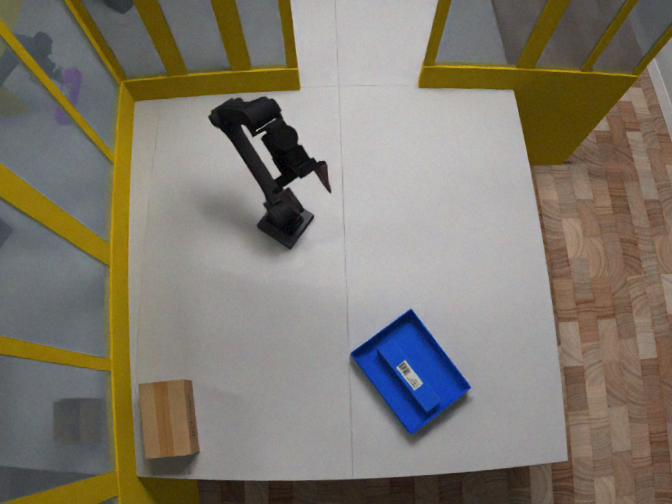

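{"name": "move", "arguments": {"arm3": {"target":[0.714,0.045,0.757,0,-0.7071,0.7071,0],"speed":0.2}, "cameras": []}}

{"name": "move", "arguments": {"arm3": {"joints":{"gripper_m":0.048}}, "cameras": ["arm3_cam_wrist"]}}

{"name": "move", "arguments": {"arm3": {"target":[0.574,-0.291,1.08,0,-0.7071,0.7071,0],"speed":0.4}, "cameras": []}}

{"name": "move", "arguments": {"arm3": {"joints":{"joint1_rad":0.199,"joint6_rad":-0.412}}, "cameras": []}}

{"name": "move", "arguments": {"arm3": {"target":[-0.222,-0.324,0.89,0,1,0,0],"speed":0.35}, "cameras": []}}

{"name": "move", "arguments": {"arm3": {"target":[-0.219,-0.322,0.757,0,1,0,0],"speed":0.15}, "cameras": []}}

{"name": "move", "arguments": {"arm3": {"target":[-0.219,-0.322,0.747,0,1,0,0],"speed":0.08}, "cameras": ["cam_arm2"]}}

Scene clock: 430.73 s.
Joint torques (N m): arm1=[0.91 3.78 6.6 2.26 0.14 0.07] | arm2=[-0.44 2.78 6.87 2.32 0.03 -0.22] | arm3=[-0.5 -27.05 10.93 0.58 -0.23 -0.05] | arm4=[-1.32 2.73 7.87 2.29 -0.15 0.06] | arm5=[-0.15 3.49 5.85 2.02 -0.06 0.01] | arm6=[-1.08 2.73 7.35 1.54 0.02 -0.06] | arm7=[-1.08 1.61 10.36 0.94 0.05 0.21] | arm8=[1.96 3.25 7.83 1.72 -0.06 -0.07]
Heat: arm1: hottest joint3_rad 36 °C; arm2: hottest joint3_rad 36 °C; arm3: hottest joint3_rad 38 °C; arm4: hottest joint3_rad 44 °C; arm5: hottest joint3_rad 36 °C; arm6: hottest joint3_rad 35 °C; arm7: hottest joint3_rad 46 °C; arm8: hottest joint3_rad 35 °C.
move: arm3 off_target
Joint velocities: within noise
arm1, arm4, arm5, arm6, arm7, arm8: as last shown
arm2.joint_positions: joint1_rad=-2.292 joint2_rad=+0.597 joint3_rad=+1.432 joint4_rad=-1.410 joint5_rad=+0.001 joint6_rad=+0.437 gripper_m=+0.09292
arm2.joint_status: not commanded
arm2.hand: x=-0.6482 y=-0.5849 z=+1.3463 quat_wxyz=(-0.454, -0.109, -0.872, -0.147) (m; scene frame)
arm2.hand_target: x=-0.6448 y=-0.5860 z=+1.3469 quat_wxyz=(-0.458, -0.107, -0.871, -0.143) (m; scene frame)
arm2.hand_status: not commanded
arm3.joint_positions: joint1_rad=-1.363 joint2_rad=+2.394 joint3_rad=+2.116 joint4_rad=-1.345 joint5_rad=-0.001 joint6_rad=-0.402 gripper_m=+0.09303
arm3.joint_status: not commanded
arm3.hand: x=+0.7101 y=+0.0323 z=+0.7450 quat_wxyz=(+0.020, +0.707, -0.707, +0.009) (m; scene frame)
arm3.hand_target: x=+0.7138 y=+0.0446 z=+0.7573 quat_wxyz=(+0.000, +0.707, -0.707, +0.000) (m; scene frame)
arm3.hand_status: off_target (0.018 m and 2.5 deg from the pose sent, 0.144 m and 2.1 deg at the start)
pictures: none
No camera images: "cameras" was empty.

Scene clock: 431.33 s.
Joint torques (N m): arm1=[0.97 3.78 6.5 2.28 0.15 0.09] | arm2=[-0.44 2.73 6.89 2.32 0.03 -0.22] | arm3=[-0.62 -26.34 10.93 0.54 -0.22 -0.04] | arm4=[-1.32 2.73 7.87 2.28 -0.15 0.06] | arm5=[-0.62 3.55 5.83 2.11 -0.11 0.02] | arm6=[-1.08 2.67 7.34 1.55 0.01 -0.06] | arm7=[-0.97 1.61 10.35 0.96 0.04 0.21] | arm8=[2.08 3.37 7.87 1.72 -0.06 -0.09]
Heat: arm1: hottest joint3_rad 36 °C; arm2: hottest joint3_rad 36 °C; arm3: hottest joint3_rad 38 °C; arm4: hottest joint3_rad 44 °C; arm5: hottest joint3_rad 36 °C; arm6: hottest joint3_rad 35 °C; arm7: hottest joint3_rad 46 °C; arm8: hottest joint3_rad 35 °C.
move: arm3 off_target
Joint velocities: within noise
arm1, arm2, arm4, arm5, arm6, arm7, arm8: as last shown
arm3.joint_positions: joint1_rad=-1.363 joint2_rad=+2.394 joint3_rad=+2.116 joint4_rad=-1.345 joint5_rad=-0.001 joint6_rad=-0.402 gripper_m=+0.05900
arm3.joint_status: gripper_m off_target (ended at +0.05903, target +0.04800)
arm3.hand: x=+0.7101 y=+0.0323 z=+0.7450 quat_wxyz=(+0.020, +0.707, -0.707, +0.009) (m; scene frame)
arm3.hand_target: x=+0.7138 y=+0.0445 z=+0.7573 quat_wxyz=(+0.000, +0.707, -0.707, +0.000) (m; scene frame)
arm3.hand_status: not commanded
pictures: arm3_cam_wrist
camera_calibration:
arm3_cam_wrist: T_world_to_cam=[[0.999967, -0.00604633, -0.00545373, -0.706958], [-0.00140923, -0.788184, 0.615439, -0.426179], [-0.00801969, -0.615411, -0.788166, 0.736785], [0, 0, 0, 1]] pos_world=[0.712243, 0.113244, 0.83914]

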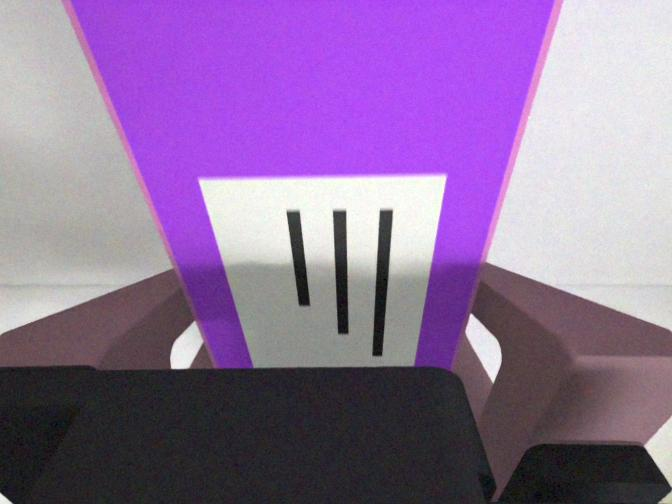

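Scene clock: 433.53 s.
Joint torques (N m): arm1=[0.79 4.01 6.42 2.19 0.18 0.07] | arm2=[-0.38 2.78 6.87 2.32 0.03 -0.22] | arm3=[-1.38 -9.52 9.48 -0.13 -0.24 -0.13] | arm4=[-1.32 2.78 7.87 2.28 -0.15 0.06] | arm5=[-0.21 3.6 5.96 2.22 -0.08 0.04] | arm6=[-1.08 2.73 7.36 1.58 0.02 -0.06] | arm7=[-1.2 1.73 10.3 0.92 0.04 0.22] | arm8=[2.02 3.08 7.82 1.69 -0.07 -0.07]
Heat: arm1: hottest joint3_rad 36 °C; arm2: hottest joint3_rad 36 °C; arm3: hottest joint3_rad 37 °C; arm4: hottest joint3_rad 44 °C; arm5: hottest joint3_rad 36 °C; arm6: hottest joint3_rad 34 °C; arm7: hottest joint3_rad 46 °C; arm8: hottest joint3_rad 35 °C.
move: arm3 off_target
Joint velocities: within noise
arm1, arm2, arm4, arm6, arm7: as last shown
arm3.joint_positions: joint1_rad=-1.363 joint2_rad=+1.238 joint3_rad=+1.396 joint4_rad=-1.673 joint5_rad=-0.001 joint6_rad=-0.402 gripper_m=+0.05900
arm3.joint_status: not commanded
arm3.hand: x=+0.5723 y=-0.2888 z=+1.0794 quat_wxyz=(-0.030, +0.706, -0.707, -0.011) (m; scene frame)
arm3.hand_target: x=+0.5740 y=-0.2909 z=+1.0795 quat_wxyz=(-0.024, +0.707, -0.707, -0.010) (m; scene frame)
arm3.hand_status: off_target (0.003 m and 3.6 deg from the pose sent, 0.485 m and 2.5 deg at the start; pose on its path clipped on 26 of 65 steps; a joint's target at an end of its range on 26 of 65 steps)
arm5.joint_positions: joint1_rad=+1.575 joint2_rad=+0.596 joint3_rad=+1.426 joint4_rad=-1.413 joint5_rad=+0.000 joint6_rad=-0.257 gripper_m=+0.09288
arm5.joint_status: not commanded
arm5.hand: x=+2.1090 y=+0.4382 z=+1.3349 quat_wxyz=(+0.238, +0.624, +0.623, -0.407) (m; scene frame)
arm5.hand_target: x=+2.1093 y=+0.4351 z=+1.3383 quat_wxyz=(+0.243, +0.622, +0.621, -0.410) (m; scene frame)
arm5.hand_status: not commanded
arm8.joint_positions: joint1_rad=+0.321 joint2_rad=+0.600 joint3_rad=+1.434 joint4_rad=-1.412 joint5_rad=+0.000 joint6_rad=-0.274 gripper_m=+0.09293
arm8.joint_status: not commanded
arm8.hand: x=-1.7204 y=+0.4542 z=+1.3069 quat_wxyz=(-0.232, -0.625, -0.618, +0.417) (m; scene frame)
arm8.hand_target: x=-1.7206 y=+0.4519 z=+1.3072 quat_wxyz=(-0.232, -0.620, -0.620, +0.421) (m; scene frame)
arm8.hand_status: not commanded
pictures: none
No camera images: "cameras" was empty.

Scene clock: 435.43 s.
Joint torques (N m): arm1=[0.5 3.78 6.46 2.25 0.18 0.07] | arm2=[-0.44 2.78 6.89 2.32 0.03 -0.22] | arm3=[0.44 -10.52 9.47 -0.16 -0.18 -0.15] | arm4=[-1.32 2.73 7.87 2.28 -0.15 0.06] | arm5=[-0.21 3.72 6.04 2.06 -0.11 0.01] | arm6=[-1.03 2.73 7.34 1.58 0.01 -0.06] | arm7=[-1.08 1.55 10.33 0.92 0.04 0.22] | arm8=[1.96 3.37 7.83 1.73 -0.07 -0.08]
Heat: arm1: hottest joint3_rad 35 °C; arm2: hottest joint3_rad 36 °C; arm3: hottest joint3_rad 37 °C; arm4: hottest joint3_rad 44 °C; arm5: hottest joint3_rad 36 °C; arm6: hottest joint3_rad 34 °C; arm7: hottest joint3_rad 46 °C; arm8: hottest joint3_rad 35 °C.
move: arm3 done
Joint velocities: within noise
arm1, arm2, arm4, arm5, arm6, arm7, arm8: as last shown
arm3.joint_positions: joint1_rad=+0.186 joint2_rad=+1.248 joint3_rad=+1.396 joint4_rad=-1.673 joint5_rad=-0.002 joint6_rad=-0.402 gripper_m=+0.05892
arm3.joint_status: all done
arm3.hand: x=+0.1101 y=-0.4673 z=+1.0727 quat_wxyz=(-0.011, +1.000, -0.011, -0.019) (m; scene frame)
arm3.hand_target: x=+0.1109 y=-0.4729 z=+1.0758 quat_wxyz=(-0.010, +1.000, +0.000, -0.018) (m; scene frame)
arm3.hand_status: not commanded
pictures: none
No camera images: "cameras" was empty.

Scene clock: 437.93 s.
Joint torques (N m): arm1=[1.2 4.13 6.54 2.21 0.16 0.1] | arm2=[-0.38 2.73 6.89 2.32 0.03 -0.22] | arm3=[-0.03 -24.35 14.46 -0.35 -0.3 -0.19] | arm4=[-1.32 2.73 7.87 2.28 -0.15 0.06] | arm5=[-0.44 3.72 6 2.07 -0.1 0.04] | arm6=[-1.2 2.73 7.34 1.57 0.02 -0.06] | arm7=[-1.26 1.73 10.29 0.98 0.04 0.22] | arm8=[2.08 3.19 7.76 1.72 -0.07 -0.07]
Heat: arm1: hottest joint3_rad 35 °C; arm2: hottest joint3_rad 36 °C; arm3: hottest joint3_rad 37 °C; arm4: hottest joint3_rad 43 °C; arm5: hottest joint3_rad 36 °C; arm6: hottest joint3_rad 34 °C; arm7: hottest joint3_rad 46 °C; arm8: hottest joint3_rad 35 °C.
move: arm3 off_target
Joint velocities: within noise
arm1, arm2, arm4, arm5, arm7, arm8: as last shown
arm3.joint_positions: joint1_rad=+0.186 joint2_rad=+2.329 joint3_rad=+2.363 joint4_rad=-1.636 joint5_rad=-0.003 joint6_rad=-0.402 gripper_m=+0.05892
arm3.joint_status: not commanded
arm3.hand: x=-0.2082 y=-0.3219 z=+0.8754 quat_wxyz=(+0.005, +1.000, -0.011, +0.017) (m; scene frame)
arm3.hand_target: x=-0.2210 y=-0.3244 z=+0.8900 quat_wxyz=(+0.000, +1.000, +0.000, -0.001) (m; scene frame)
arm3.hand_status: off_target (0.020 m and 2.4 deg from the pose sent, 0.405 m and 2.8 deg at the start)
arm6.joint_positions: joint1_rad=-1.179 joint2_rad=+0.602 joint3_rad=+1.427 joint4_rad=-1.405 joint5_rad=+0.000 joint6_rad=-0.234 gripper_m=+0.09289
arm6.joint_status: not commanded
arm6.hand: x=+0.8022 y=+0.4207 z=+1.3640 quat_wxyz=(-0.251, -0.620, -0.624, +0.404) (m; scene frame)
arm6.hand_target: x=+0.8011 y=+0.4216 z=+1.3667 quat_wxyz=(-0.252, -0.620, -0.620, +0.408) (m; scene frame)
arm6.hand_status: not commanded
pictures: none
No camera images: "cameras" was empty.

Scene clock: 439.53 s.
Joint torques (N m): arm1=[0.67 3.72 6.52 2.18 0.17 0.05] | arm2=[-0.38 2.73 6.89 2.32 0.03 -0.22] | arm3=[-0.21 -26.29 9.66 0.59 -0.3 -0.21] | arm4=[-1.32 2.73 7.87 2.29 -0.15 0.06] | arm5=[-0.32 4.07 5.98 2.1 -0.08 0.03] | arm6=[-1.08 2.78 7.35 1.55 0.02 -0.06] | arm7=[-1.2 1.67 10.35 0.99 0.04 0.22] | arm8=[2.26 3.19 7.88 1.77 -0.07 -0.07]
Heat: arm1: hottest joint3_rad 35 °C; arm2: hottest joint3_rad 36 °C; arm3: hottest joint3_rad 37 °C; arm4: hottest joint3_rad 43 °C; arm5: hottest joint3_rad 36 °C; arm6: hottest joint3_rad 34 °C; arm7: hottest joint3_rad 46 °C; arm8: hottest joint3_rad 35 °C.
move: arm3 done
Joint velocities: within noise
arm1.joint_positions: joint1_rad=-1.520 joint2_rad=+0.598 joint3_rad=+1.439 joint4_rad=-1.413 joint5_rad=+0.004 joint6_rad=-0.032 gripper_m=+0.09289
arm1.joint_status: not commanded
arm1.hand: x=-2.2302 y=-0.7940 z=+1.3189 quat_wxyz=(-0.267, -0.717, -0.503, +0.402) (m; scene frame)
arm1.hand_target: x=-2.2331 y=-0.7973 z=+1.3171 quat_wxyz=(-0.267, -0.720, -0.498, +0.403) (m; scene frame)
arm1.hand_status: not commanded
arm2, arm5, arm6, arm7, arm8: as last shown
arm3.joint_positions: joint1_rad=+0.186 joint2_rad=+2.383 joint3_rad=+2.142 joint4_rad=-1.348 joint5_rad=-0.004 joint6_rad=-0.402 gripper_m=+0.05892
arm3.joint_status: not commanded
arm3.hand: x=-0.2114 y=-0.3195 z=+0.7544 quat_wxyz=(+0.002, +1.000, -0.011, +0.010) (m; scene frame)
arm3.hand_target: x=-0.2189 y=-0.3221 z=+0.7571 quat_wxyz=(+0.000, +1.000, +0.000, +0.000) (m; scene frame)
arm3.hand_status: done (0.008 m and 1.8 deg from the pose sent, 0.119 m and 2.4 deg at the start)
arm4.joint_positions: joint1_rad=-1.885 joint2_rad=+0.602 joint3_rad=+1.437 joint4_rad=-1.412 joint5_rad=-0.013 joint6_rad=+0.011 gripper_m=+0.09292
arm4.joint_status: not commanded
arm4.hand: x=+1.8211 y=-0.7741 z=+1.3038 quat_wxyz=(-0.427, -0.393, -0.786, +0.213) (m; scene frame)
arm4.hand_target: x=+1.8200 y=-0.7772 z=+1.3034 quat_wxyz=(-0.429, -0.399, -0.781, +0.216) (m; scene frame)
arm4.hand_status: not commanded
pictures: none
No camera images: "cameras" was empty.

Scene clock: 440.50 s.
Joint torques (N m): arm1=[0.79 3.43 6.5 2.28 0.16 0.07] | arm2=[-0.38 2.78 6.87 2.32 0.03 -0.22] | arm3=[-0.21 -25.35 9.1 0.64 -0.3 -0.2] | arm4=[-1.32 2.78 7.87 2.28 -0.15 0.06] | arm5=[0.62 4.07 5.98 2.09 -0.07 0.04] | arm6=[-1.08 2.67 7.36 1.58 0.01 -0.06] | arm7=[-1.03 1.55 10.35 0.99 0.03 0.21] | arm8=[2.02 3.14 7.82 1.69 -0.05 -0.08]
Heat: arm1: hottest joint3_rad 35 °C; arm2: hottest joint3_rad 36 °C; arm3: hottest joint3_rad 37 °C; arm4: hottest joint3_rad 43 °C; arm5: hottest joint3_rad 36 °C; arm6: hottest joint3_rad 34 °C; arm7: hottest joint3_rad 46 °C; arm8: hottest joint3_rad 35 °C.
move: arm3 done
Joint velocities: within noise
arm1, arm2, arm4, arm5, arm6, arm7, arm8: as last shown
arm3.joint_positions: joint1_rad=+0.186 joint2_rad=+2.383 joint3_rad=+2.136 joint4_rad=-1.329 joint5_rad=-0.004 joint6_rad=-0.402 gripper_m=+0.05892
arm3.joint_status: not commanded
arm3.hand: x=-0.2138 y=-0.3184 z=+0.7521 quat_wxyz=(+0.000, +1.000, -0.011, +0.004) (m; scene frame)
arm3.hand_target: x=-0.2189 y=-0.3221 z=+0.7471 quat_wxyz=(+0.000, +1.000, +0.000, +0.000) (m; scene frame)
arm3.hand_status: done (0.008 m and 1.4 deg from the pose sent, 0.011 m and 1.8 deg at the start)
pictures: cam_arm2

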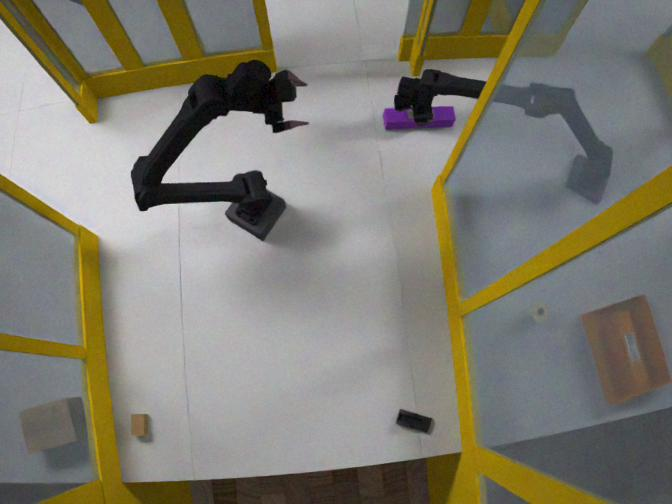

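{"name": "move", "arguments": {"arm3": {"joints":{"gripper_m":0.093}}, "cameras": []}}

{"name": "move", "arguments": {"arm3": {"target":[-0.219,-0.325,0.95,0,1,0,0],"speed":0.25}, "arm2": {"joints":{"joint1_rad":-2.051}}, "cameras": []}}

{"name": "move", "arguments": {"arm3": {"joints":{"joint2_rad":0.6,"joint3_rad":1.43,"joint4_rad":-1.4}}, "cameras": []}}

{"name": "move", "arguments": {"arm2": {"target":[-0.203,-0.325,0.91,0,0,1,0],"speed":0.35}, "cameras": ["arm2_cam_wrist"]}}

Scene clock: 447.63 s.
Joint torques (N m): arm1=[0.79 3.78 6.58 2.29 0.16 0.07] | arm2=[-0.38 2.73 6.87 2.32 0.03 -0.22] | arm3=[-0.21 -25.41 9.05 0.59 -0.3 -0.21] | arm4=[-1.32 2.73 7.87 2.29 -0.15 0.06] | arm5=[-0.03 3.37 6.08 2.13 -0.09 0.02] | arm6=[-1.14 2.73 7.34 1.58 0.02 -0.06] | arm7=[-0.97 1.73 10.36 0.95 0.04 0.21] | arm8=[2.14 3.43 7.84 1.65 -0.07 -0.09]
Heat: arm1: hottest joint3_rad 35 °C; arm2: hottest joint3_rad 36 °C; arm3: hottest joint2_rad 37 °C; arm4: hottest joint3_rad 43 °C; arm5: hottest joint3_rad 36 °C; arm6: hottest joint3_rad 34 °C; arm7: hottest joint3_rad 46 °C; arm8: hottest joint3_rad 35 °C.
move: arm3 done
Joint velocities: within noise
arm1, arm2, arm4, arm5, arm6, arm8: as last shown
arm3.joint_positions: joint1_rad=+0.186 joint2_rad=+2.383 joint3_rad=+2.136 joint4_rad=-1.329 joint5_rad=-0.004 joint6_rad=-0.402 gripper_m=+0.09287
arm3.joint_status: all done
arm3.hand: x=-0.2138 y=-0.3184 z=+0.7521 quat_wxyz=(+0.000, +1.000, -0.011, +0.004) (m; scene frame)
arm3.hand_target: x=-0.2188 y=-0.3221 z=+0.7471 quat_wxyz=(+0.000, +1.000, +0.000, +0.000) (m; scene frame)
arm3.hand_status: not commanded
arm7.joint_positions: joint1_rad=-1.014 joint2_rad=+0.535 joint3_rad=+1.368 joint4_rad=-1.389 joint5_rad=-0.003 joint6_rad=-0.101 gripper_m=+0.09396
arm7.joint_status: not commanded
arm7.hand: x=-0.4396 y=+0.4176 z=+1.3333 quat_wxyz=(-0.311, -0.612, -0.625, +0.372) (m; scene frame)
arm7.hand_target: x=-0.4414 y=+0.4226 z=+1.3408 quat_wxyz=(-0.313, -0.617, -0.617, +0.376) (m; scene frame)
arm7.hand_status: not commanded
pictures: none
No camera images: "cameras" was empty.

Scene clock: 449.30 s.
Joint torques (N m): arm1=[1.03 3.9 6.54 2.21 0.19 0.06] | arm2=[0.85 2.73 6.87 2.32 0.03 -0.22] | arm3=[-0.09 -26.52 13.89 -0.34 -0.29 -0.19] | arm4=[-1.32 2.73 7.87 2.28 -0.15 0.06] | arm5=[-0.5 3.49 6 2.13 -0.06 0.01] | arm6=[-1.08 2.84 7.35 1.58 0.02 -0.06] | arm7=[-0.97 1.55 10.36 0.92 0.04 0.22] | arm8=[2.02 3.31 7.84 1.73 -0.07 -0.08]
Heat: arm1: hottest joint3_rad 35 °C; arm2: hottest joint3_rad 36 °C; arm3: hottest joint2_rad 37 °C; arm4: hottest joint3_rad 43 °C; arm5: hottest joint3_rad 36 °C; arm6: hottest joint3_rad 34 °C; arm7: hottest joint3_rad 46 °C; arm8: hottest joint3_rad 35 °C.
move: arm2 done; arm3 off_target
Joint velocities: within noise
arm1, arm4, arm5, arm6, arm7, arm8: as last shown
arm2.joint_positions: joint1_rad=-2.059 joint2_rad=+0.597 joint3_rad=+1.432 joint4_rad=-1.410 joint5_rad=+0.001 joint6_rad=+0.437 gripper_m=+0.09292
arm2.joint_status: all done
arm2.hand: x=-0.6627 y=-0.5383 z=+1.3464 quat_wxyz=(-0.434, -0.007, -0.879, -0.199) (m; scene frame)
arm2.hand_target: x=-0.6606 y=-0.5355 z=+1.3469 quat_wxyz=(-0.437, +0.002, -0.877, -0.199) (m; scene frame)
arm2.hand_status: not commanded
arm3.joint_positions: joint1_rad=+0.186 joint2_rad=+2.292 joint3_rad=+2.403 joint4_rad=-1.672 joint5_rad=-0.004 joint6_rad=-0.402 gripper_m=+0.09297
arm3.joint_status: not commanded
arm3.hand: x=-0.2080 y=-0.3224 z=+0.9166 quat_wxyz=(-0.003, +1.000, -0.011, -0.003) (m; scene frame)
arm3.hand_target: x=-0.2170 y=-0.3258 z=+0.9495 quat_wxyz=(-0.014, +0.999, +0.000, -0.031) (m; scene frame)
arm3.hand_status: off_target (0.035 m and 1.4 deg from the pose sent, 0.198 m and 1.4 deg at the start; pose on its path clipped on 15 of 50 steps; a joint's target at an end of its range on 23 of 50 steps)
pictures: none
No camera images: "cameras" was empty.

Scene clock: 451.40 s.
Joint torques (N m): arm1=[1.14 3.72 6.54 2.19 0.19 0.08] | arm2=[0.85 2.78 6.87 2.32 0.03 -0.22] | arm3=[0.09 1.03 7.68 1.85 -0.28 -0.15] | arm4=[-1.32 2.73 7.87 2.29 -0.15 0.06] | arm5=[-0.56 3.14 6.02 2.13 -0.04 0.08] | arm6=[-1.08 2.67 7.35 1.55 0.02 -0.06] | arm7=[-0.91 1.61 10.33 0.91 0.04 0.21] | arm8=[2.14 3.25 7.86 1.7 -0.06 -0.07]
Heat: arm1: hottest joint3_rad 35 °C; arm2: hottest joint3_rad 36 °C; arm3: hottest joint2_rad 37 °C; arm4: hottest joint3_rad 42 °C; arm5: hottest joint3_rad 36 °C; arm6: hottest joint3_rad 34 °C; arm7: hottest joint3_rad 46 °C; arm8: hottest joint3_rad 35 °C.
move: arm3 done
Joint velocities: within noise
arm1, arm2, arm4, arm5, arm6, arm7, arm8: as last shown
arm3.joint_positions: joint1_rad=+0.186 joint2_rad=+0.601 joint3_rad=+1.430 joint4_rad=-1.415 joint5_rad=-0.004 joint6_rad=-0.402 gripper_m=+0.09297
arm3.joint_status: all done
arm3.hand: x=+0.2400 y=-0.5282 z=+1.2971 quat_wxyz=(-0.191, +0.882, -0.007, -0.431) (m; scene frame)
arm3.hand_target: x=+0.2376 y=-0.5298 z=+1.3006 quat_wxyz=(-0.193, +0.878, +0.003, -0.438) (m; scene frame)
arm3.hand_status: not commanded
pictures: none
No camera images: "cameras" was empty.

Scene clock: 454.60 s.
Joint torques (N m): arm1=[0.73 3.6 6.5 2.24 0.19 0.08] | arm2=[0.85 -25.23 12.08 0.05 0.04 -0.12] | arm3=[0.15 1.03 7.66 1.85 -0.28 -0.16] | arm4=[-1.32 2.73 7.87 2.28 -0.15 0.06] | arm5=[-0.09 3.96 6.01 2.11 -0.06 0.04] | arm6=[-1.03 2.78 7.36 1.57 0.01 -0.06] | arm7=[-1.08 1.55 10.36 0.92 0.04 0.21] | arm8=[2.14 3.31 7.82 1.72 -0.08 -0.07]
Heat: arm1: hottest joint3_rad 34 °C; arm2: hottest joint3_rad 36 °C; arm3: hottest joint2_rad 36 °C; arm4: hottest joint3_rad 42 °C; arm5: hottest joint3_rad 36 °C; arm6: hottest joint3_rad 34 °C; arm7: hottest joint3_rad 46 °C; arm8: hottest joint3_rad 35 °C.
move: arm2 off_target
Joint velocities: within noise
arm1, arm3, arm4, arm6, arm7: as last shown
arm2.joint_positions: joint1_rad=-2.058 joint2_rad=+2.312 joint3_rad=+2.295 joint4_rad=-1.565 joint5_rad=+0.001 joint6_rad=+0.437 gripper_m=+0.09292
arm2.joint_status: not commanded
arm2.hand: x=-0.2095 y=-0.3336 z=+0.9088 quat_wxyz=(+0.005, -0.007, -1.000, +0.003) (m; scene frame)
arm2.hand_target: x=-0.2034 y=-0.3252 z=+0.9100 quat_wxyz=(-0.001, +0.000, -1.000, +0.000) (m; scene frame)
arm2.hand_status: off_target (0.011 m and 1.0 deg from the pose sent, 0.669 m and 57.1 deg at the start)
arm5.joint_positions: joint1_rad=+1.575 joint2_rad=+0.596 joint3_rad=+1.426 joint4_rad=-1.413 joint5_rad=+0.000 joint6_rad=-0.257 gripper_m=+0.09288
arm5.joint_status: not commanded
arm5.hand: x=+2.1090 y=+0.4382 z=+1.3349 quat_wxyz=(+0.238, +0.624, +0.623, -0.407) (m; scene frame)
arm5.hand_target: x=+2.1093 y=+0.4351 z=+1.3383 quat_wxyz=(+0.243, +0.622, +0.621, -0.410) (m; scene frame)
arm5.hand_status: not commanded
arm8.joint_positions: joint1_rad=+0.321 joint2_rad=+0.600 joint3_rad=+1.434 joint4_rad=-1.412 joint5_rad=+0.000 joint6_rad=-0.274 gripper_m=+0.09293
arm8.joint_status: not commanded
arm8.hand: x=-1.7204 y=+0.4542 z=+1.3069 quat_wxyz=(-0.232, -0.625, -0.618, +0.417) (m; scene frame)
arm8.hand_target: x=-1.7206 y=+0.4519 z=+1.3072 quat_wxyz=(-0.232, -0.620, -0.620, +0.421) (m; scene frame)
arm8.hand_status: not commanded
pictures: arm2_cam_wrist
camera_calibration:
arm2_cam_wrist: T_world_to_cam=[[-0.0190023, -0.999663, 0.0176753, -0.354756], [-0.805448, 0.0257797, 0.592106, -0.693854], [-0.592362, -0.00298517, -0.805666, 0.727679], [0, 0, 0, 1]] pos_world=[-0.134555, -0.334577, 1.00337]

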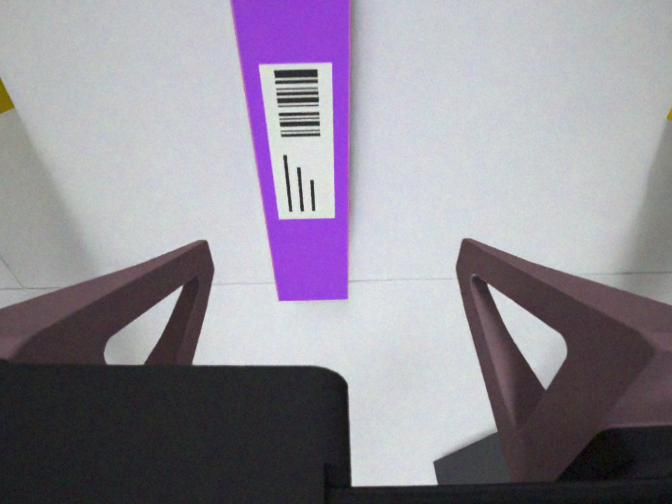

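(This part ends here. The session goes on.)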